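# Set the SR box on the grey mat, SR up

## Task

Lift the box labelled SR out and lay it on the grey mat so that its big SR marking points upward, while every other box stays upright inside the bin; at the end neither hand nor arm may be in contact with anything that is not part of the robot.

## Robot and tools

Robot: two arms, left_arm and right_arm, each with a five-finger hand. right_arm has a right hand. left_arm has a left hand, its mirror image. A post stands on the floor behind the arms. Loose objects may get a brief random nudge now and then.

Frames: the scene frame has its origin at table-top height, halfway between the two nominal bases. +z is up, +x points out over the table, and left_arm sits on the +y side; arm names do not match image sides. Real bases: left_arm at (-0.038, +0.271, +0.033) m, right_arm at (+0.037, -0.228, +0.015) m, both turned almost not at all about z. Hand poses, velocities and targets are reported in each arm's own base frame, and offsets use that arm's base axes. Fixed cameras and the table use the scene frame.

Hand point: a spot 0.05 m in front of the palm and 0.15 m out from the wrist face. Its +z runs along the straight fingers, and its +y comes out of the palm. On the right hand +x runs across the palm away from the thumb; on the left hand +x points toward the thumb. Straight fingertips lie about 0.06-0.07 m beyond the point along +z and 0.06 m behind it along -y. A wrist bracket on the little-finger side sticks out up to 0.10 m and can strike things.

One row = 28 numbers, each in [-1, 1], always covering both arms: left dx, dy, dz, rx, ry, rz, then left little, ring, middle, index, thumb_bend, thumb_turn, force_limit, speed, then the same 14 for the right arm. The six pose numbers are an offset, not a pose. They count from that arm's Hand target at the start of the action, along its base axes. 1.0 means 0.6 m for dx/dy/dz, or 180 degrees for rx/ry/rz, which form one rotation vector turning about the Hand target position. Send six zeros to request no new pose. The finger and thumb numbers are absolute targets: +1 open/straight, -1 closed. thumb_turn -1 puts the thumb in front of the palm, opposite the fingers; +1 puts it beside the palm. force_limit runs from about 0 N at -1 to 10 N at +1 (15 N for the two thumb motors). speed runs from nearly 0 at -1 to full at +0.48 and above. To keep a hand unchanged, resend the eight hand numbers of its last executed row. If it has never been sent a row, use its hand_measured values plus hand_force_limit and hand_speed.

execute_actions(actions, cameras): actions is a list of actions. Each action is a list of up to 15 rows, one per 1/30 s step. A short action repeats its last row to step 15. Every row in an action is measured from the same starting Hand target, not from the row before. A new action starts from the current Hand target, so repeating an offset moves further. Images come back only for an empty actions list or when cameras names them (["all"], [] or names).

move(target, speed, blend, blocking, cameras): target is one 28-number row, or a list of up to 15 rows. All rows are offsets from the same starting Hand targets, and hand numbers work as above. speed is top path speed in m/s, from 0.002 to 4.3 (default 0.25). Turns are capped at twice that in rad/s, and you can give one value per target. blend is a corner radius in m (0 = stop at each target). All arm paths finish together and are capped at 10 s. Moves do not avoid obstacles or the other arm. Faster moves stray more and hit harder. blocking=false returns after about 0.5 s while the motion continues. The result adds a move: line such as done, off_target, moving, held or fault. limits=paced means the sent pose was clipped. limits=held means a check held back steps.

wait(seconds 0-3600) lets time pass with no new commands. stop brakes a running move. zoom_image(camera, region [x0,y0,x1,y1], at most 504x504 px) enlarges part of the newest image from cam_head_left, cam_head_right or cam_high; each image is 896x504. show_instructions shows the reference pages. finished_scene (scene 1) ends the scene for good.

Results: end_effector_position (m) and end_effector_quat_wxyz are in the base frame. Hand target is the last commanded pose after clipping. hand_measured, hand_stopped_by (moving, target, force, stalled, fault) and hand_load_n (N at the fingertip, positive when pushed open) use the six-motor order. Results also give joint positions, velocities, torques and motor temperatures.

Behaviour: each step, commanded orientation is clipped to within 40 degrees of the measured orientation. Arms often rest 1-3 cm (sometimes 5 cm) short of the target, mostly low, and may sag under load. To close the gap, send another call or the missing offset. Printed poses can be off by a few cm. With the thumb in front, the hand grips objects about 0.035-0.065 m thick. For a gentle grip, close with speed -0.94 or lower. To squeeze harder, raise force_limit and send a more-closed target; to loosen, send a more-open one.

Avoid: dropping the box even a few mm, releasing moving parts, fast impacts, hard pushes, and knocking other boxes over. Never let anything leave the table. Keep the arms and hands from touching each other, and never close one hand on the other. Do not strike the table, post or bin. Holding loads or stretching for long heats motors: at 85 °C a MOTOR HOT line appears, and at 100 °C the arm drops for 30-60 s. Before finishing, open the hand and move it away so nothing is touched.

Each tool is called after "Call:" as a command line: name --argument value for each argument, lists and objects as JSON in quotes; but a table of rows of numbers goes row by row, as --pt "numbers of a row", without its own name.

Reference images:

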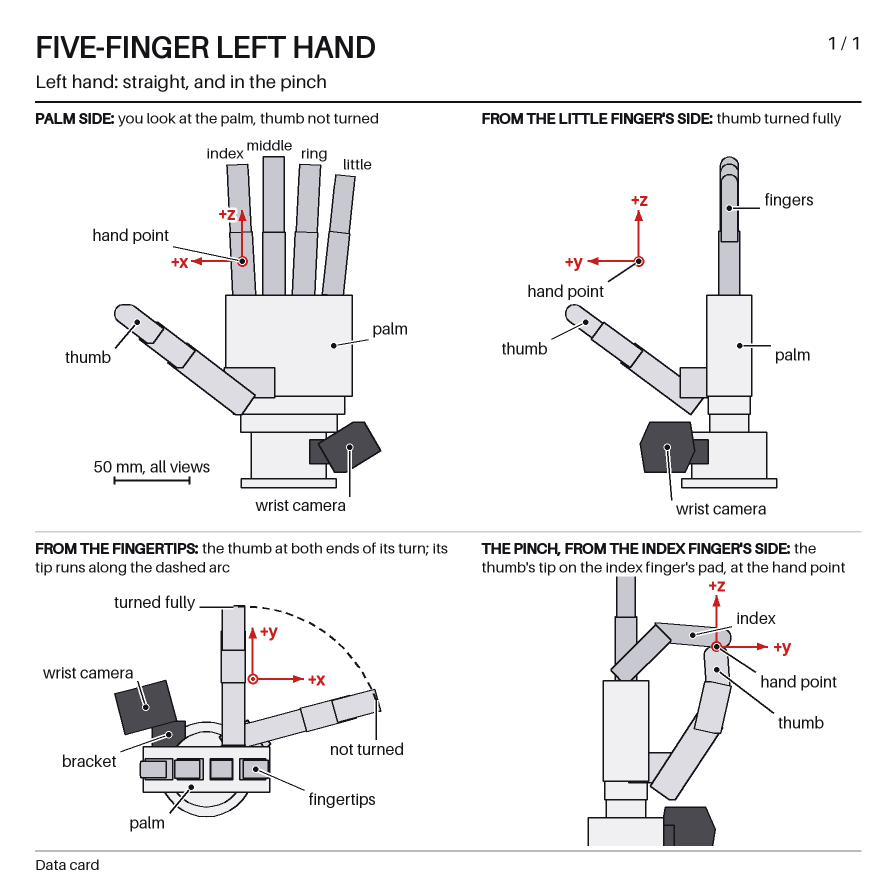

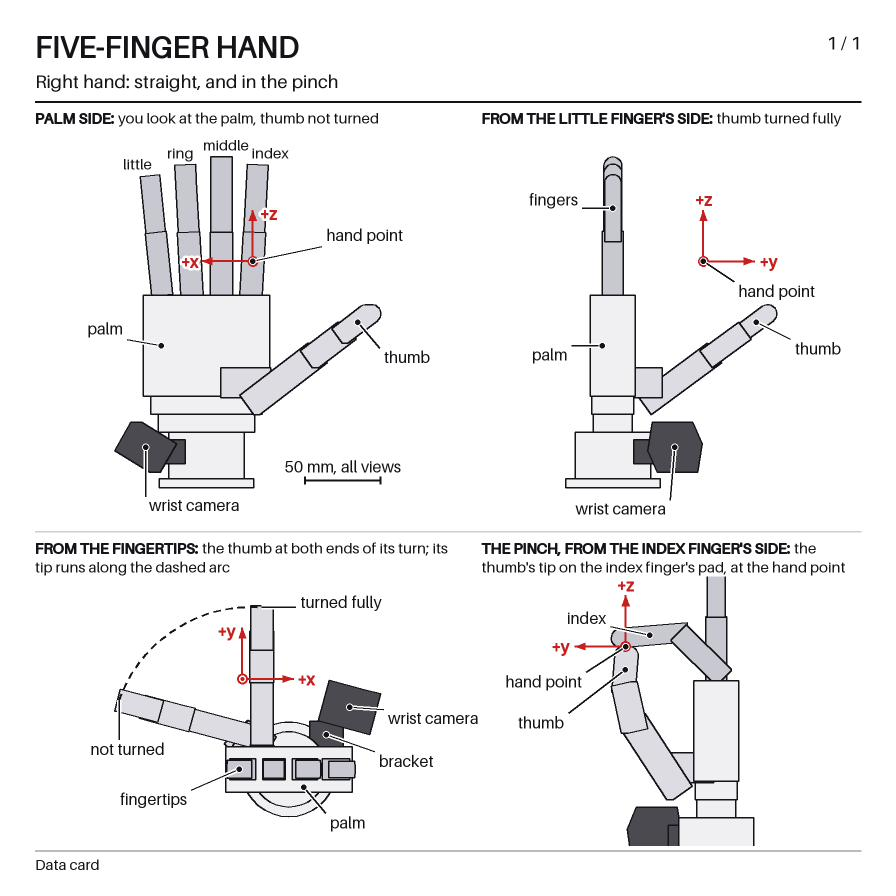

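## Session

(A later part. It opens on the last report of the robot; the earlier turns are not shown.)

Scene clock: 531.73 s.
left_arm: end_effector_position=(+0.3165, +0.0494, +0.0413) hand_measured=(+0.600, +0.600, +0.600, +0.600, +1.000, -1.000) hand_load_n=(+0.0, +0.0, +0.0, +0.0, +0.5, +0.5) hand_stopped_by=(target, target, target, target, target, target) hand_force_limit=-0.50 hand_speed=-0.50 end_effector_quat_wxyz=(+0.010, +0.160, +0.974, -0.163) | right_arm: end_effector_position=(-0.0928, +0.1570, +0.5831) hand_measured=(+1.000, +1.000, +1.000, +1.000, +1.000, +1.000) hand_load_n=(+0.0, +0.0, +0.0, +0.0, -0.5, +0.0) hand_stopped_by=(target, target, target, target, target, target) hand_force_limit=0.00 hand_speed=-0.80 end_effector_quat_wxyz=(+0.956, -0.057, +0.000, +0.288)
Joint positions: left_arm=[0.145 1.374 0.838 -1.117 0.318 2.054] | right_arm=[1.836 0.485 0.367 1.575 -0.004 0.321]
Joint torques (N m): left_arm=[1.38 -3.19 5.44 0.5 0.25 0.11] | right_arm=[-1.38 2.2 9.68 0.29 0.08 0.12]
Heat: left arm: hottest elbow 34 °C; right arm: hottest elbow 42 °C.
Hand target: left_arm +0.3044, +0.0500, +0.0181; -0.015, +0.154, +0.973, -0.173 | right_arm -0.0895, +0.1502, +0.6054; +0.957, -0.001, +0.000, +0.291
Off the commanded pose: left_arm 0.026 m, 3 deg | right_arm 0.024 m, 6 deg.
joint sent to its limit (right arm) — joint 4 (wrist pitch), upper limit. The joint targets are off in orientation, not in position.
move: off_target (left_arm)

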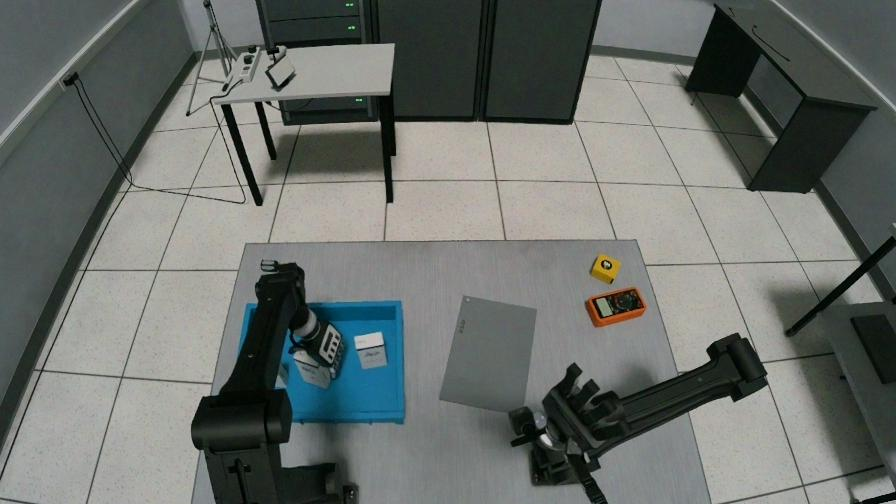

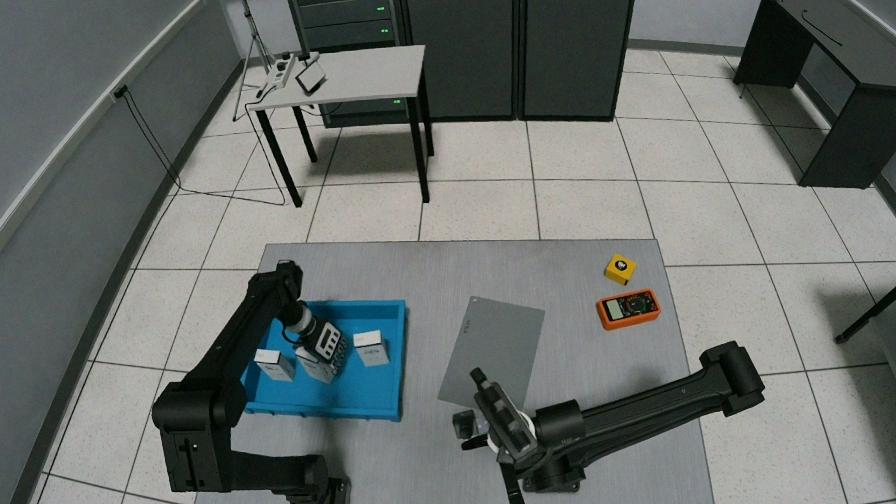

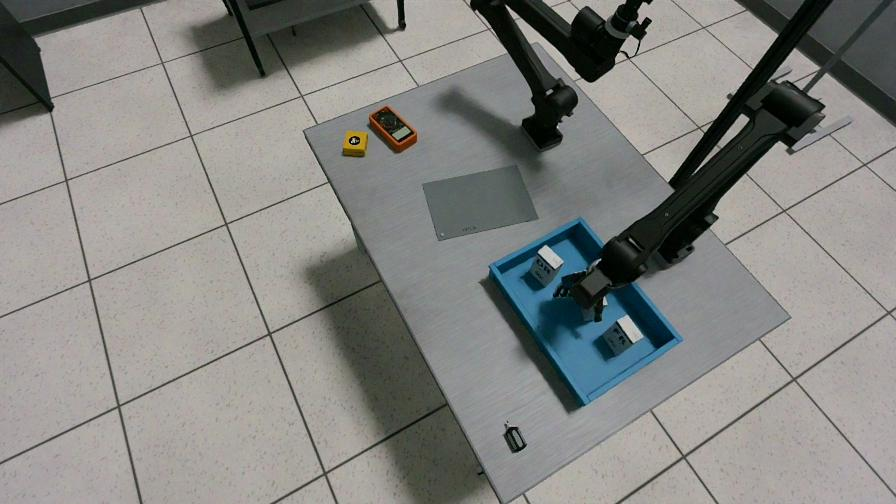

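Call:
move --target '[0.0177,0.005,0.178,0,0,0,0.6,0.6,0.6,0.6,1,-1,-0.5,-0.5,0,0,0,0,0,0,1,1,1,1,1,1,0,-0.8]' --speed 0.1 --cameras '["all"]'

Call:
zoom_image --camera "cam_head_right" --region '[280, 320, 360, 400]'

Call:
zoom_image --camera "cam_high" --region '[540, 240, 660, 360]'

Call:
zoom_image --camera "cam_head_left" --region '[280, 320, 360, 400]'

Scene clock: 567.30 s.
left_arm: end_effector_position=(+0.3011, +0.0481, +0.1094) hand_measured=(+0.600, +0.600, +0.600, +0.600, +1.000, -1.000) hand_load_n=(+0.0, +0.0, +0.0, +0.0, +0.0, +0.0) hand_stopped_by=(target, target, target, target, target, target) hand_force_limit=-0.50 hand_speed=-0.50 end_effector_quat_wxyz=(-0.036, +0.152, +0.972, -0.177) | right_arm: end_effector_position=(-0.0928, +0.1570, +0.5831) hand_measured=(+1.000, +1.000, +1.000, +1.000, +1.000, +1.000) hand_load_n=(+0.0, +0.0, +0.0, +0.0, +0.0, +0.0) hand_stopped_by=(target, target, target, target, target, target) hand_force_limit=0.00 hand_speed=-0.80 end_effector_quat_wxyz=(+0.956, -0.057, +0.000, +0.288)
Joint positions: left_arm=[0.147 1.324 0.978 -1.406 0.316 2.057] | right_arm=[1.836 0.485 0.367 1.575 -0.004 0.321]
Joint torques (N m): left_arm=[1.55 -7.59 10.59 -0.54 0.25 0.11] | right_arm=[-1.32 2.37 9.7 0.31 0.08 0.11]
Heat: left arm: hottest waist 33 °C; right arm: hottest elbow 42 °C.
Hand target: left_arm +0.3149, +0.0530, +0.1248; -0.015, +0.154, +0.973, -0.173 | right_arm -0.0895, +0.1502, +0.6054; +0.957, -0.001, +0.000, +0.291
Off the commanded pose: left_arm 0.021 m, 2 deg | right_arm 0.024 m, 6 deg.
joint sent to its limit (right arm) — joint 4 (wrist pitch), upper limit. The joint targets are off in orientation, not in position.
move: off_target (left_arm)

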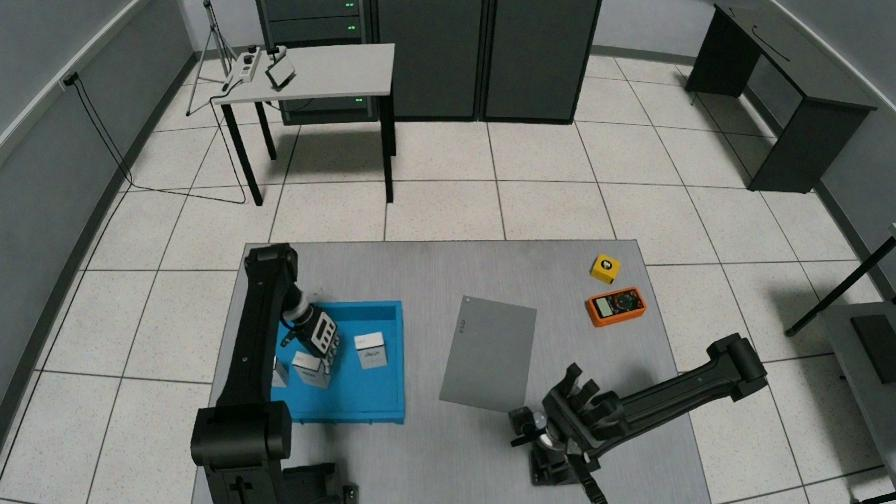

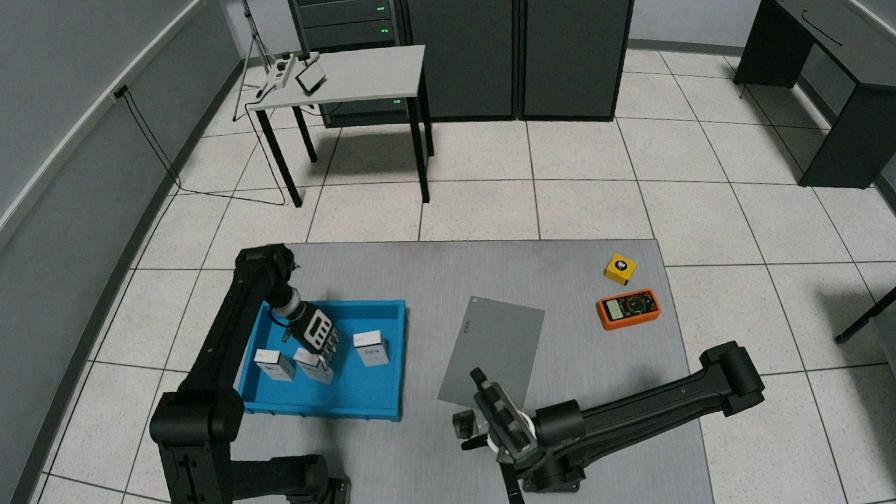

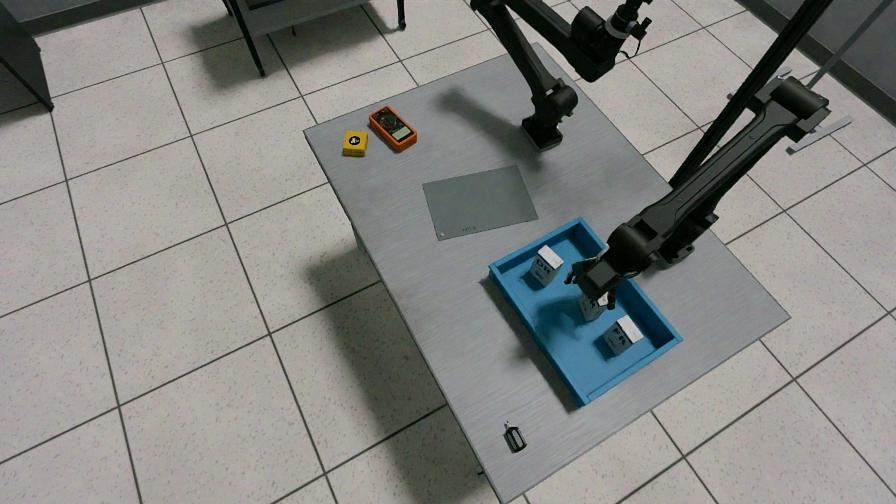

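Scaled by 6.300.

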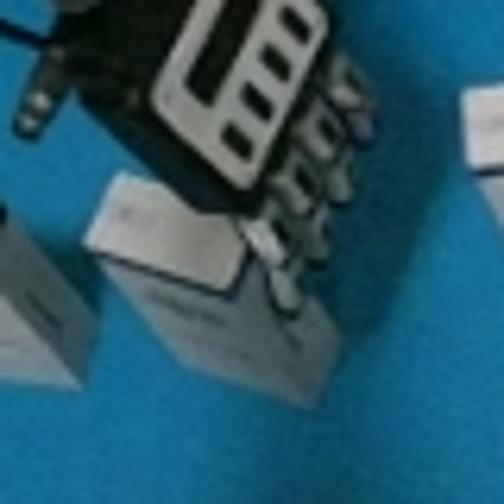

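Scaled by 4.200.

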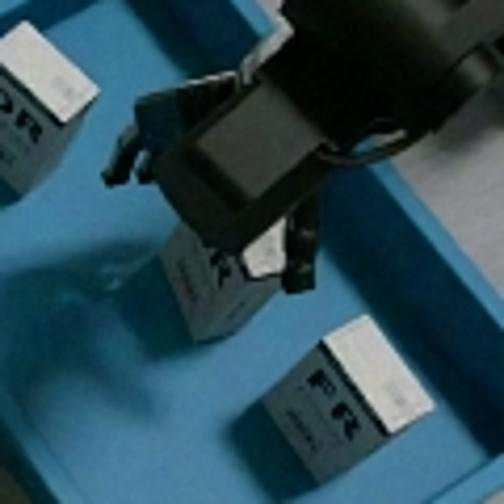

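Scaled by 6.300.

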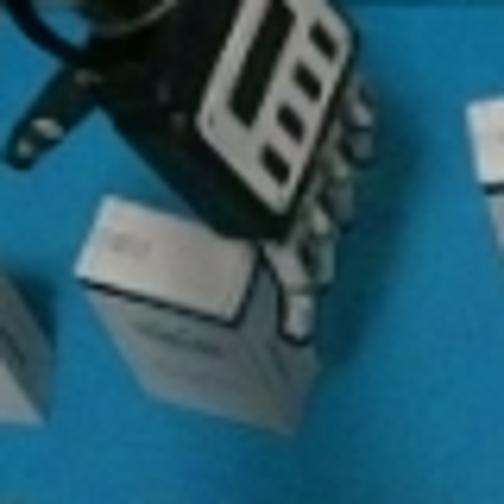

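Call:
move --target '[-0.0173,0.0117,-0.0213,0,0,0,0.6,0.6,0.6,0.6,1,-1,-0.5,-0.5,0,0,0,0,0,0,1,1,1,1,1,1,0,-0.8]' --speed 0.08

Scene clock: 599.30 s.
left_arm: end_effector_position=(+0.3044, +0.0562, +0.1104) hand_measured=(+0.600, +0.600, +0.600, +0.600, +1.000, -1.000) hand_load_n=(+0.0, +0.0, +0.0, +0.0, +0.0, +0.0) hand_stopped_by=(target, target, target, target, target, target) hand_force_limit=-0.50 hand_speed=-0.50 end_effector_quat_wxyz=(-0.024, +0.154, +0.972, -0.175) | right_arm: end_effector_position=(-0.0928, +0.1570, +0.5831) hand_measured=(+1.000, +1.000, +1.000, +1.000, +1.000, +1.000) hand_load_n=(+0.0, +0.0, +0.0, +0.0, +0.0, +0.0) hand_stopped_by=(target, target, target, target, target, target) hand_force_limit=0.00 hand_speed=-0.80 end_effector_quat_wxyz=(+0.956, -0.057, +0.000, +0.288)
Joint positions: left_arm=[0.172 1.318 0.978 -1.395 0.316 2.082] | right_arm=[1.836 0.485 0.367 1.575 -0.004 0.321]
Joint torques (N m): left_arm=[1.67 -7.94 7.5 0.06 0.12 0.1] | right_arm=[-1.2 2.2 9.7 0.28 0.08 0.11]
Heat: left arm: hottest elbow 35 °C; right arm: hottest elbow 42 °C.
Hand target: left_arm +0.3046, +0.0600, +0.1121; -0.015, +0.154, +0.973, -0.173 | right_arm -0.0895, +0.1502, +0.6054; +0.957, -0.001, +0.000, +0.291
Off the commanded pose: left_arm 0.004 m, 1 deg | right_arm 0.024 m, 6 deg.
joint sent to its limit (right arm) — joint 4 (wrist pitch), upper limit. The joint targets are off in orientation, not in position.
move: done

Call:
move --target '[-0.0018,-0.0015,-0.125,0,0,0,0.6,0.6,0.6,0.6,1,-1,-0.5,-0.5,0,0,0,0,0,0,1,1,1,1,1,1,0,-0.8]' --speed 0.06 --cameras '["all"]'

Call:
zoom_image --camera "cam_head_right" --region '[280, 320, 360, 400]'

Call:
zoom_image --camera "cam_high" --region '[540, 240, 660, 360]'

Scene clock: 606.07 s.
left_arm: end_effector_position=(+0.3038, +0.0555, +0.0487) hand_measured=(+0.600, +0.600, +0.600, +0.600, +1.000, -1.000) hand_load_n=(+0.0, +0.0, +0.0, +0.0, +0.0, +0.0) hand_stopped_by=(target, target, target, target, target, target) hand_force_limit=-0.50 hand_speed=-0.50 end_effector_quat_wxyz=(-0.010, +0.156, +0.973, -0.172) | right_arm: end_effector_position=(-0.0928, +0.1570, +0.5831) hand_measured=(+1.000, +1.000, +1.000, +1.000, +1.000, +1.000) hand_load_n=(+0.0, +0.0, +0.0, +0.0, +0.0, +0.0) hand_stopped_by=(target, target, target, target, target, target) hand_force_limit=0.00 hand_speed=-0.80 end_effector_quat_wxyz=(+0.956, -0.057, +0.000, +0.288)
Joint positions: left_arm=[0.172 1.369 0.851 -1.189 0.319 2.083] | right_arm=[1.836 0.485 0.367 1.575 -0.004 0.321]
Joint torques (N m): left_arm=[1.49 -4.72 6.64 0.69 0.06 0.11] | right_arm=[-1.26 2.26 9.72 0.27 0.08 0.11]
Heat: left arm: hottest elbow 35 °C; right arm: hottest elbow 42 °C.
Hand target: left_arm +0.3034, +0.0591, +0.0371; -0.015, +0.154, +0.973, -0.173 | right_arm -0.0895, +0.1502, +0.6054; +0.957, -0.001, +0.000, +0.291
Off the commanded pose: left_arm 0.012 m, 1 deg | right_arm 0.024 m, 6 deg.
joint sent to its limit (right arm) — joint 4 (wrist pitch), upper limit. The joint targets are off in orientation, not in position.
move: off_target (left_arm)

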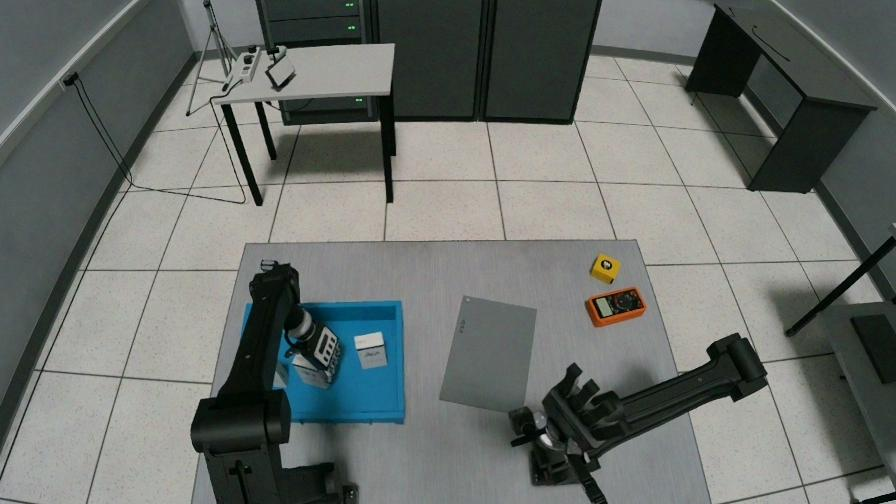

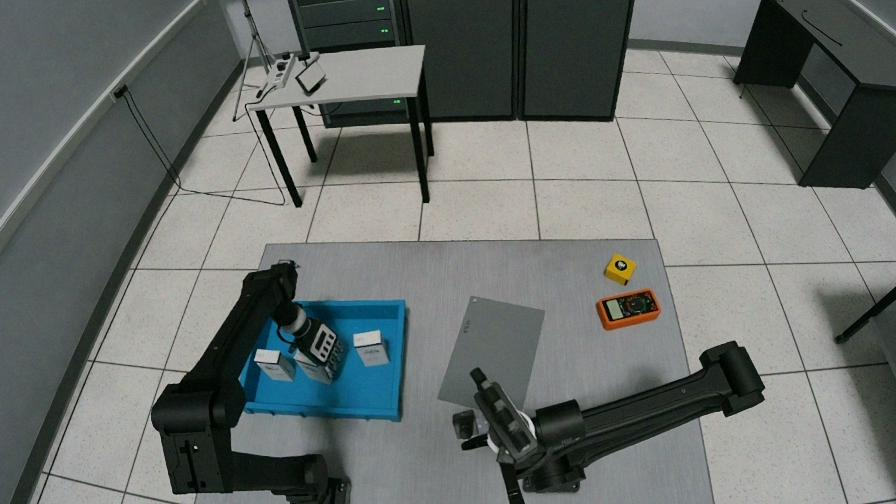

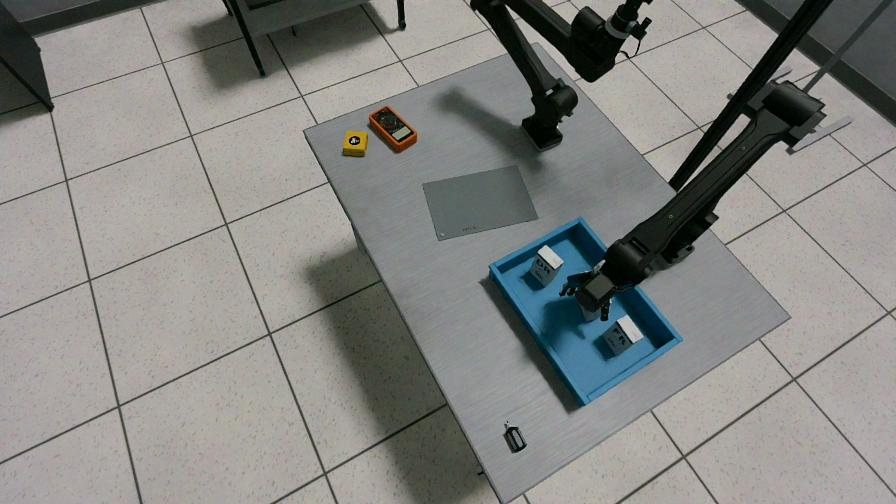

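Scaled by 6.300.

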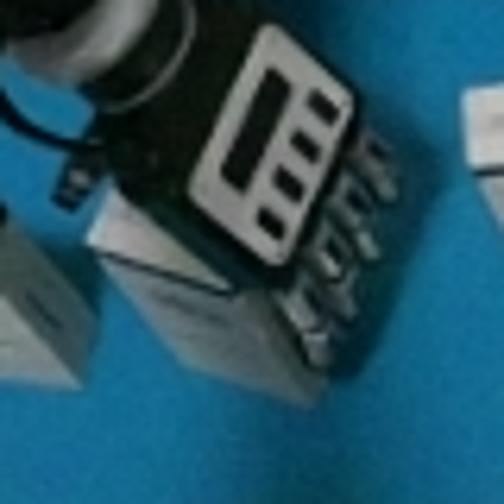

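Scaled by 4.200.

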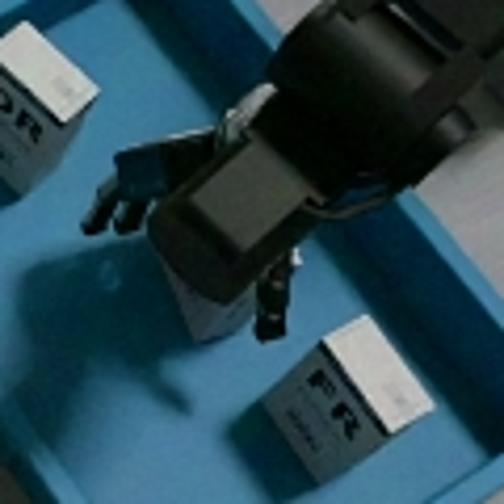

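Call:
move --target '[0,0,-0.0133,0,0,0,0.6,0.6,0.6,0.6,1,-1,-0.5,-0.5,0,0,0,0,0,0,1,1,1,1,1,1,0,-0.8]' --speed 0.06 --cameras '["cam_head_right","cam_high"]'

Call:
zoom_image --camera "cam_head_right" --region '[280, 320, 360, 400]'

Call:
zoom_image --camera "cam_high" --region '[540, 240, 660, 360]'

Scene clock: 639.50 s.
left_arm: end_effector_position=(+0.3074, +0.0554, +0.0482) hand_measured=(+0.600, +0.600, +0.600, +0.600, +1.000, -1.000) hand_load_n=(+0.0, +0.0, +0.0, +0.0, +0.0, +0.0) hand_stopped_by=(target, target, target, target, target, target) hand_force_limit=-0.50 hand_speed=-0.50 end_effector_quat_wxyz=(-0.004, +0.157, +0.973, -0.171) | right_arm: end_effector_position=(-0.0928, +0.1570, +0.5831) hand_measured=(+1.000, +1.000, +1.000, +1.000, +1.000, +1.000) hand_load_n=(+0.0, +0.0, +0.0, +0.0, +0.0, +0.0) hand_stopped_by=(target, target, target, target, target, target) hand_force_limit=0.00 hand_speed=-0.80 end_effector_quat_wxyz=(+0.956, -0.057, +0.000, +0.288)
Joint positions: left_arm=[0.172 1.369 0.851 -1.176 0.323 2.083] | right_arm=[1.836 0.485 0.367 1.575 -0.004 0.321]
Joint torques (N m): left_arm=[1.49 -3.84 5.82 1.17 -0.06 0.11] | right_arm=[-1.14 2.2 9.66 0.32 0.08 0.12]
Heat: left arm: hottest waist 33 °C; right arm: hottest elbow 42 °C.
Hand target: left_arm +0.3035, +0.0592, +0.0291; -0.015, +0.154, +0.973, -0.173 | right_arm -0.0895, +0.1502, +0.6054; +0.957, -0.001, +0.000, +0.291
Off the commanded pose: left_arm 0.020 m, 1 deg | right_arm 0.024 m, 6 deg.
joint sent to its limit (right arm) — joint 4 (wrist pitch), upper limit. The joint targets are off in orientation, not in position.
move: off_target (left_arm)

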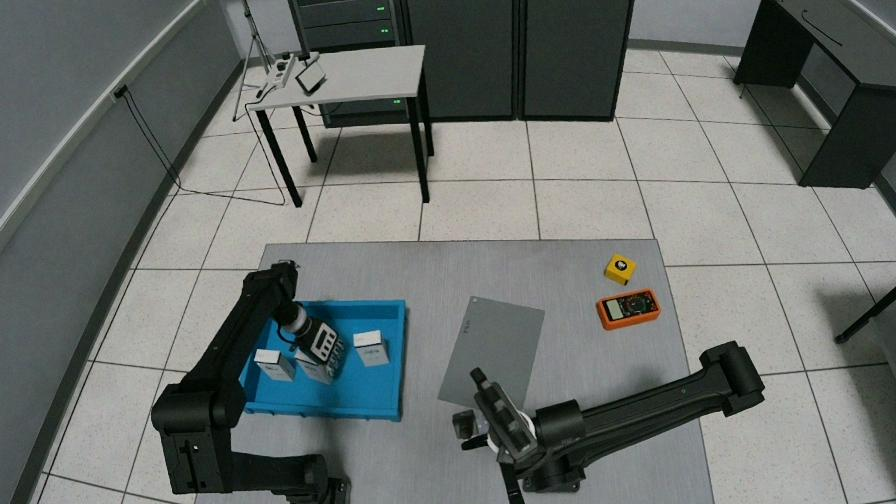

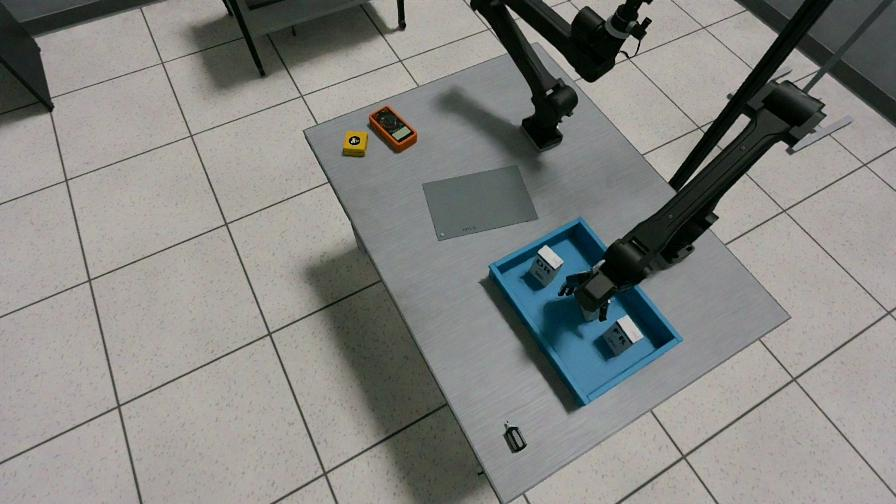

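Scaled by 6.300.

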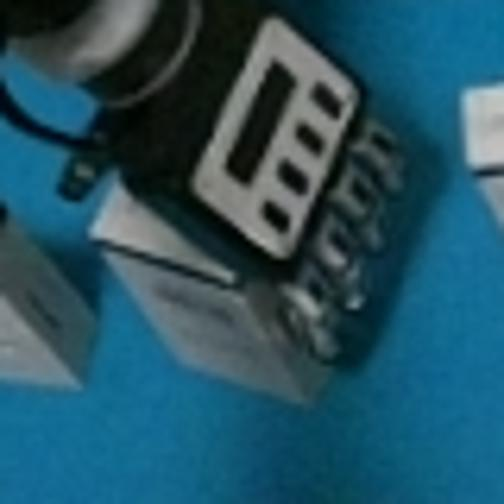

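Scaled by 4.200.

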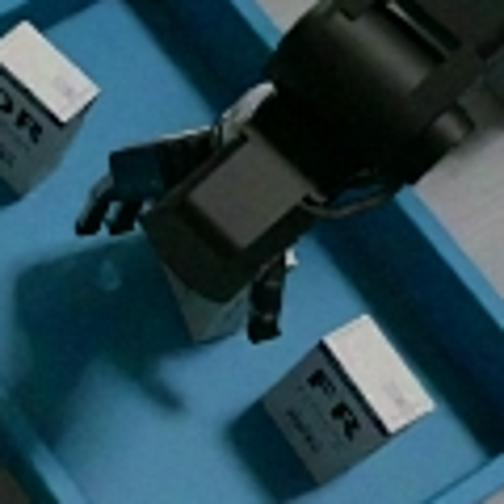

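Call:
move --pt "0.0 0 0.08 0 0 0 0.6 0.6 0.6 0.6 1 -1 -0.5 -0.5 0 0 0 0 0 0 1 1 1 1 1 1 0 -0.8" --pt "0.0 -0.0195 0.08 0 0 0 0.6 0.6 0.6 0.6 1 -1 -0.5 -0.5 0 0 0 0 0 0 1 1 1 1 1 1 0 -0.8" --speed 0.08

Scene clock: 668.97 s.
left_arm: end_effector_position=(+0.2889, +0.0494, +0.0644) hand_measured=(+0.600, +0.600, +0.600, +0.600, +1.000, -1.000) hand_load_n=(+0.0, +0.0, +0.0, +0.0, +0.0, +0.0) hand_stopped_by=(target, target, target, target, target, target) hand_force_limit=-0.50 hand_speed=-0.50 end_effector_quat_wxyz=(-0.035, +0.150, +0.972, -0.179) | right_arm: end_effector_position=(-0.0928, +0.1570, +0.5831) hand_measured=(+1.000, +1.000, +1.000, +1.000, +1.000, +1.000) hand_load_n=(+0.0, +0.5, +0.0, +0.0, +0.0, +0.0) hand_stopped_by=(target, target, target, target, target, target) hand_force_limit=0.00 hand_speed=-0.80 end_effector_quat_wxyz=(+0.956, -0.057, +0.000, +0.288)
Joint positions: left_arm=[0.16 1.345 0.868 -1.277 0.319 2.066] | right_arm=[1.836 0.485 0.367 1.575 -0.004 0.321]
Joint torques (N m): left_arm=[-0.32 -7.77 9.54 -0.23 0.24 -0.06] | right_arm=[-1.2 2.32 9.7 0.31 0.07 0.11]
Heat: left arm: hottest shoulder 33 °C; right arm: hottest elbow 42 °C.
Hand target: left_arm +0.3035, +0.0474, +0.0771; -0.015, +0.154, +0.973, -0.173 | right_arm -0.0895, +0.1502, +0.6054; +0.957, -0.001, +0.000, +0.291
Off the commanded pose: left_arm 0.019 m, 2 deg | right_arm 0.024 m, 6 deg.
joint sent to its limit (right arm) — joint 4 (wrist pitch), upper limit. The joint targets are off in orientation, not in position.
move: off_target (left_arm)

Call:
move --pt "0.0 0 0.055 0 0 0 0.6 0.6 0.6 0.6 1 -1 -0.5 -0.5 0 0 0 0 0 0 1 1 1 1 1 1 0 -0.8" --pt "-0.002 0.001 0.01 0 0 0 0.6 0.6 0.6 0.6 1 -1 -0.5 -0.5 0 0 0 0 0 0 1 1 1 1 1 1 0 -0.8" --speed 0.1 --cameras '["cam_head_left","cam_head_right"]'

Call:
zoom_image --camera "cam_head_right" --region '[280, 320, 360, 400]'

Call:
zoom_image --camera "cam_head_left" --region '[280, 320, 360, 400]'

Scene clock: 678.97 s.
left_arm: end_effector_position=(+0.3023, +0.0516, +0.0900) hand_measured=(+0.600, +0.600, +0.600, +0.600, +1.000, -1.000) hand_load_n=(+0.0, +0.0, +0.0, +0.0, +0.0, +0.0) hand_stopped_by=(target, target, target, target, target, target) hand_force_limit=-0.50 hand_speed=-0.50 end_effector_quat_wxyz=(-0.007, +0.154, +0.973, -0.170) | right_arm: end_effector_position=(-0.0928, +0.1570, +0.5831) hand_measured=(+1.000, +1.000, +1.000, +1.000, +1.000, +1.000) hand_load_n=(+0.0, +0.0, +0.0, +0.0, +0.0, +0.0) hand_stopped_by=(target, target, target, target, target, target) hand_force_limit=0.00 hand_speed=-0.80 end_effector_quat_wxyz=(+0.956, -0.057, +0.000, +0.288)
Joint positions: left_arm=[0.16 1.303 0.91 -1.303 0.319 2.065] | right_arm=[1.836 0.485 0.367 1.575 -0.004 0.321]
Joint torques (N m): left_arm=[-0.15 -4.78 7.53 0.09 0.21 -0.03] | right_arm=[-0.97 2.2 9.69 0.32 0.08 0.12]
Heat: left arm: hottest shoulder 33 °C; right arm: hottest elbow 42 °C.
Hand target: left_arm +0.3024, +0.0480, +0.0832; -0.015, +0.154, +0.973, -0.173 | right_arm -0.0895, +0.1502, +0.6054; +0.957, -0.001, +0.000, +0.291
Off the commanded pose: left_arm 0.008 m, 1 deg | right_arm 0.024 m, 6 deg.
joint sent to its limit (right arm) — joint 4 (wrist pitch), upper limit. The joint targets are off in orientation, not in position.
move: done

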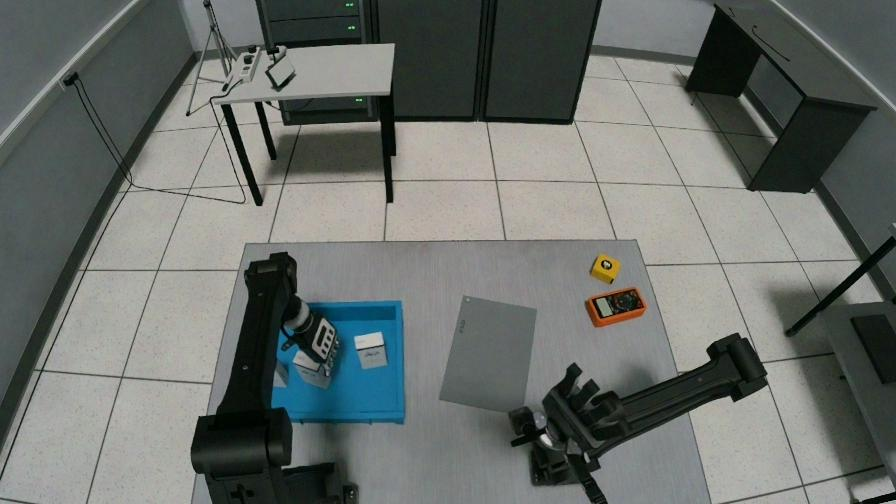

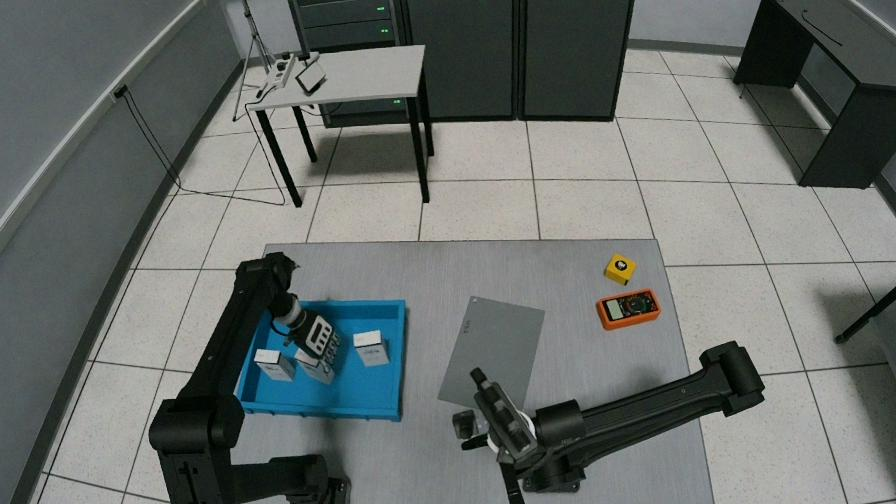

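Scaled by 6.300.

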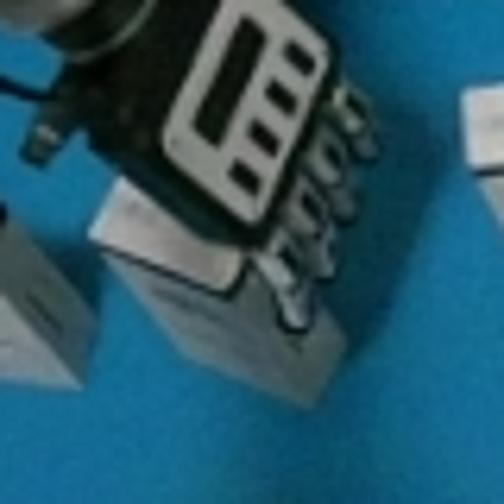

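Scaled by 6.300.

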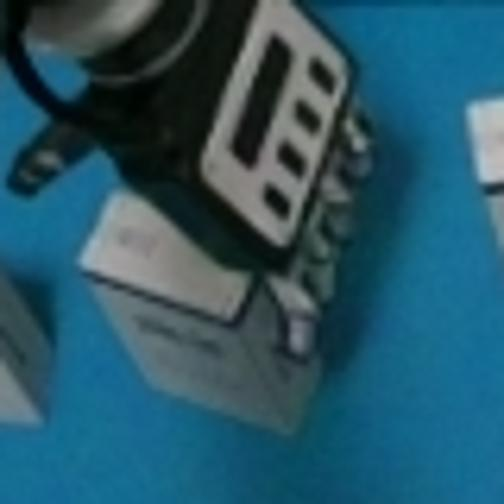

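Call:
move --target '[-0.0007,-0.001,-0.0777,0,0,0,0.6,0.6,0.6,0.6,1,-1,-0.5,-0.5,0,0,0,0,0,0,1,1,1,1,1,1,0,-0.8]' --speed 0.06 --cameras '["cam_head_right","cam_head_left","cam_high"]'

Call:
zoom_image --camera "cam_head_right" --region '[280, 320, 360, 400]'

Call:
zoom_image --camera "cam_high" --region '[560, 260, 640, 340]'

Scene clock: 686.53 s.
left_arm: end_effector_position=(+0.3025, +0.0515, +0.0443) hand_measured=(+0.600, +0.600, +0.600, +0.600, +1.000, -1.000) hand_load_n=(+0.0, +0.0, +0.0, +0.0, +0.0, +0.0) hand_stopped_by=(target, target, target, target, target, target) hand_force_limit=-0.50 hand_speed=-0.50 end_effector_quat_wxyz=(-0.007, +0.153, +0.973, -0.170) | right_arm: end_effector_position=(-0.0928, +0.1570, +0.5831) hand_measured=(+1.000, +1.000, +1.000, +1.000, +1.000, +1.000) hand_load_n=(+0.0, +0.0, +0.5, +0.0, +0.0, +0.0) hand_stopped_by=(target, target, target, target, target, target) hand_force_limit=0.00 hand_speed=-0.80 end_effector_quat_wxyz=(+0.956, -0.057, +0.000, +0.288)
Joint positions: left_arm=[0.16 1.365 0.835 -1.165 0.32 2.063] | right_arm=[1.836 0.485 0.367 1.575 -0.004 0.321]
Joint torques (N m): left_arm=[-0.26 -5.07 6.95 0.28 0.2 -0.02] | right_arm=[-1.2 2.37 9.7 0.29 0.08 0.12]
Heat: left arm: hottest shoulder 33 °C; right arm: hottest elbow 42 °C.
Hand target: left_arm +0.3018, +0.0474, +0.0365; -0.015, +0.154, +0.973, -0.173 | right_arm -0.0895, +0.1502, +0.6054; +0.957, -0.001, +0.000, +0.291
Off the commanded pose: left_arm 0.009 m, 1 deg | right_arm 0.024 m, 6 deg.
joint sent to its limit (right arm) — joint 4 (wrist pitch), upper limit. The joint targets are off in orientation, not in position.
move: done

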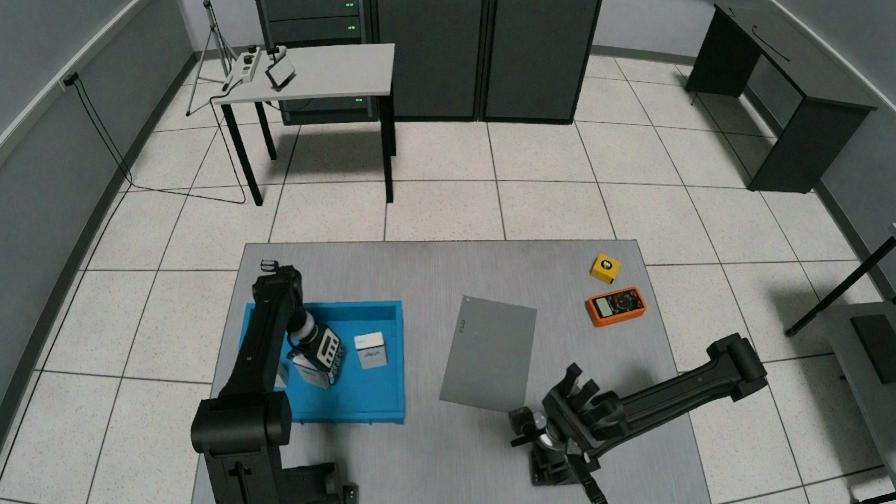

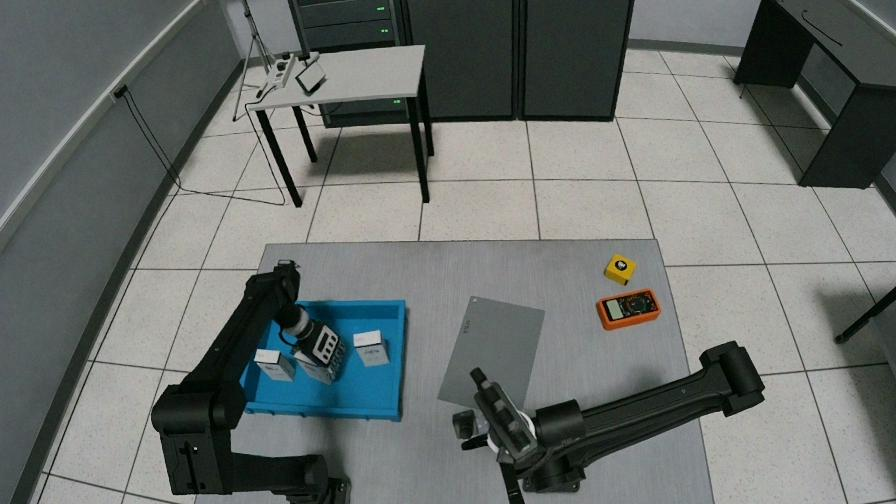

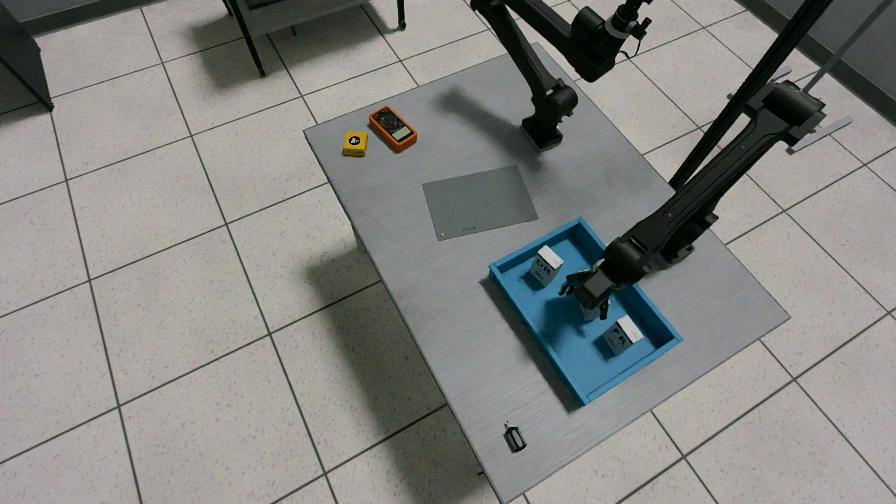

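Scaled by 6.300.

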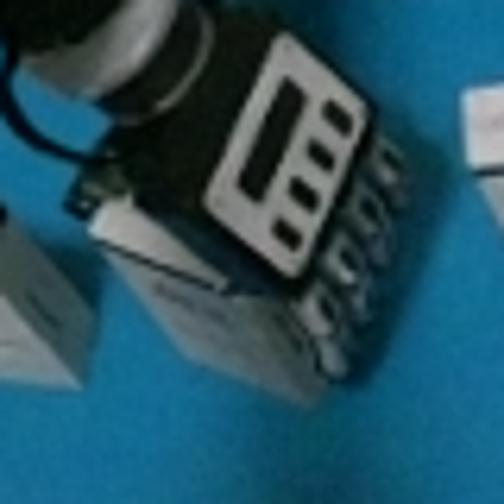

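Scaled by 6.300.

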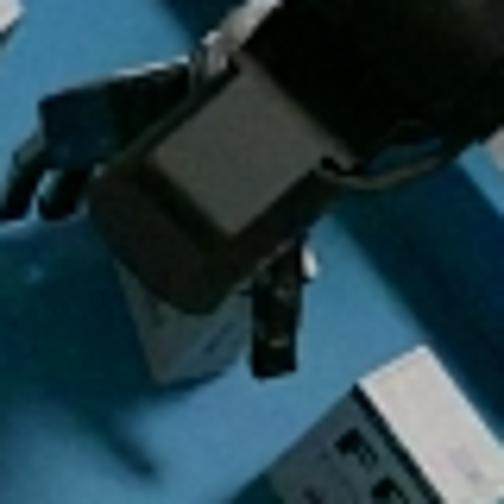

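Call:
execute_actions --actions '[[[0,0,0,0,0,0,0.6,0.6,0.35,0.3,1,-1,-0.85,-0.92,0,0,0,0,0,0,1,1,1,1,1,1,0,-0.8]],[[0,0,0,0,0,0,0.6,0.6,0.35,0.3,1,-1,-0.85,-0.92,0,0,0,0,0,0,1,1,1,1,1,1,0,-0.8]],[[0,0,0,0,0,0,0.6,0.6,0.35,0.3,1,-1,-0.85,-0.92,0,0,0,0,0,0,1,1,1,1,1,1,0,-0.8]],[[0,0,0,0,0,0,0.6,0.6,0.35,0.3,1,-1,-0.85,-0.92,0,0,0,0,0,0,1,1,1,1,1,1,0,-0.8]]]' --cameras '["cam_head_right","cam_high"]'

Scene clock: 716.63 s.
left_arm: end_effector_position=(+0.3026, +0.0515, +0.0443) hand_measured=(+0.600, +0.600, +0.518, +0.482, +1.000, -1.000) hand_load_n=(+0.0, +0.0, +0.5, +1.0, +0.0, +0.0) hand_stopped_by=(target, target, force, force, target, target) hand_force_limit=-0.85 hand_speed=-0.92 end_effector_quat_wxyz=(-0.007, +0.153, +0.973, -0.170) | right_arm: end_effector_position=(-0.0928, +0.1570, +0.5831) hand_measured=(+1.000, +1.000, +1.000, +1.000, +1.000, +1.000) hand_load_n=(+0.0, +0.0, +0.0, +0.0, +0.0, +0.0) hand_stopped_by=(target, target, target, target, target, target) hand_force_limit=0.00 hand_speed=-0.80 end_effector_quat_wxyz=(+0.956, -0.057, +0.000, +0.288)
Joint positions: left_arm=[0.16 1.365 0.835 -1.165 0.32 2.062] | right_arm=[1.836 0.485 0.367 1.575 -0.004 0.321]
Joint torques (N m): left_arm=[-0.26 -5.07 6.95 0.29 0.18 -0.02] | right_arm=[-1.08 2.32 9.66 0.27 0.07 0.12]
Heat: left arm: hottest waist 32 °C; right arm: hottest elbow 42 °C.
Hand target: left_arm +0.3019, +0.0475, +0.0365; -0.015, +0.154, +0.973, -0.173 | right_arm -0.0895, +0.1502, +0.6054; +0.957, -0.001, +0.000, +0.291
Off the commanded pose: left_arm 0.009 m, 1 deg | right_arm 0.024 m, 6 deg.
joint sent to its limit (right arm) — joint 4 (wrist pitch), upper limit. The joint targets are off in orientation, not in position.
Step readings (end_effector_position of left_arm | right_arm):
0: (+0.3026, +0.0516, +0.0443) | (-0.0928, +0.1570, +0.5831)
1: (+0.3026, +0.0516, +0.0443) | (-0.0928, +0.1570, +0.5831)
2: (+0.3026, +0.0516, +0.0443) | (-0.0928, +0.1570, +0.5831)
4: (+0.3026, +0.0516, +0.0443) | (-0.0928, +0.1570, +0.5831)
8: (+0.3026, +0.0516, +0.0443) | (-0.0928, +0.1570, +0.5831)
15: (+0.3026, +0.0515, +0.0443) | (-0.0928, +0.1570, +0.5831)
16: (+0.3026, +0.0515, +0.0443) | (-0.0928, +0.1570, +0.5831)
17: (+0.3026, +0.0515, +0.0443) | (-0.0928, +0.1570, +0.5831)
19: (+0.3026, +0.0515, +0.0443) | (-0.0928, +0.1570, +0.5831)
23: (+0.3026, +0.0515, +0.0443) | (-0.0928, +0.1570, +0.5831)
30: (+0.3026, +0.0515, +0.0443) | (-0.0928, +0.1570, +0.5831)
31: (+0.3026, +0.0515, +0.0443) | (-0.0928, +0.1570, +0.5831)
32: (+0.3026, +0.0515, +0.0443) | (-0.0928, +0.1570, +0.5831)
34: (+0.3026, +0.0515, +0.0443) | (-0.0928, +0.1570, +0.5831)
38: (+0.3026, +0.0515, +0.0443) | (-0.0928, +0.1570, +0.5831)
45: (+0.3026, +0.0515, +0.0443) | (-0.0928, +0.1570, +0.5831)
46: (+0.3026, +0.0515, +0.0443) | (-0.0928, +0.1570, +0.5831)
47: (+0.3026, +0.0515, +0.0443) | (-0.0928, +0.1570, +0.5831)
49: (+0.3026, +0.0515, +0.0443) | (-0.0928, +0.1570, +0.5831)
53: (+0.3026, +0.0515, +0.0443) | (-0.0928, +0.1570, +0.5831)
60: (+0.3026, +0.0515, +0.0443) | (-0.0928, +0.1570, +0.5831)

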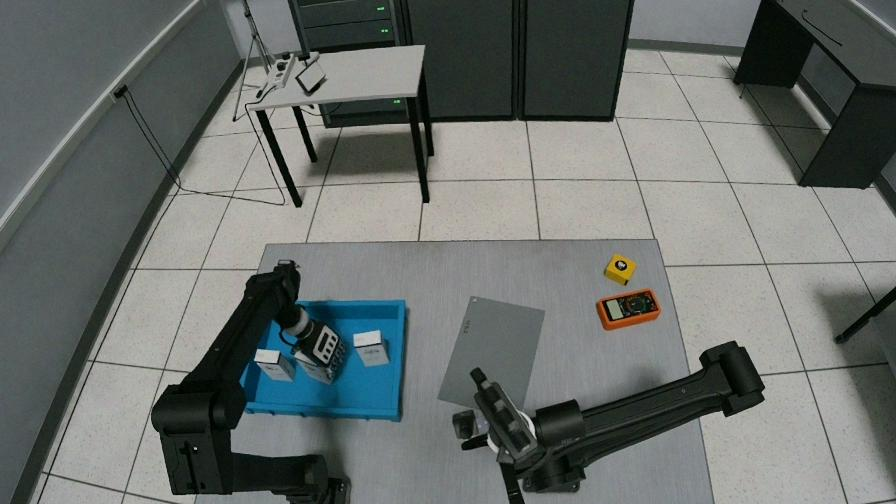

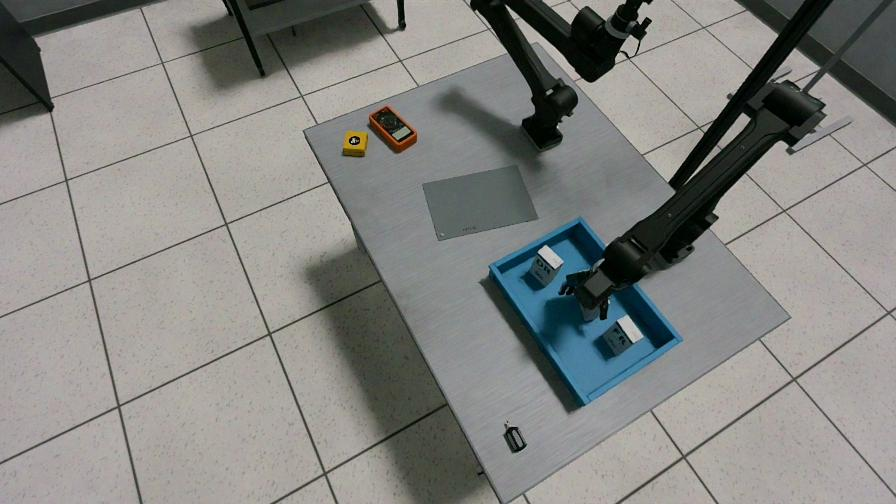

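Call:
zoom_image --camera "cam_head_right" --region '[230, 290, 430, 430]'

Call:
zoom_image --camera "cam_high" --region '[530, 240, 670, 360]'

Scaled by 2.520.

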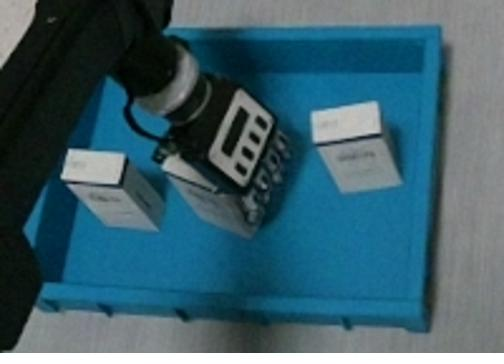

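Scaled by 3.600.

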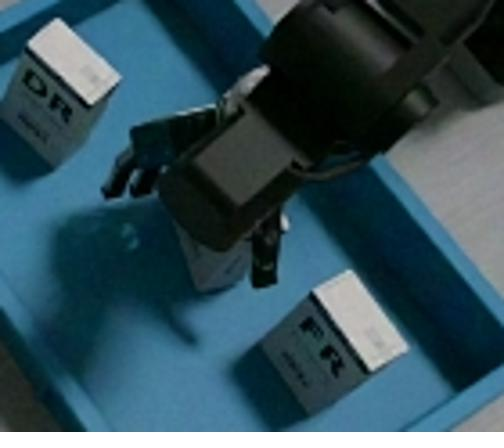

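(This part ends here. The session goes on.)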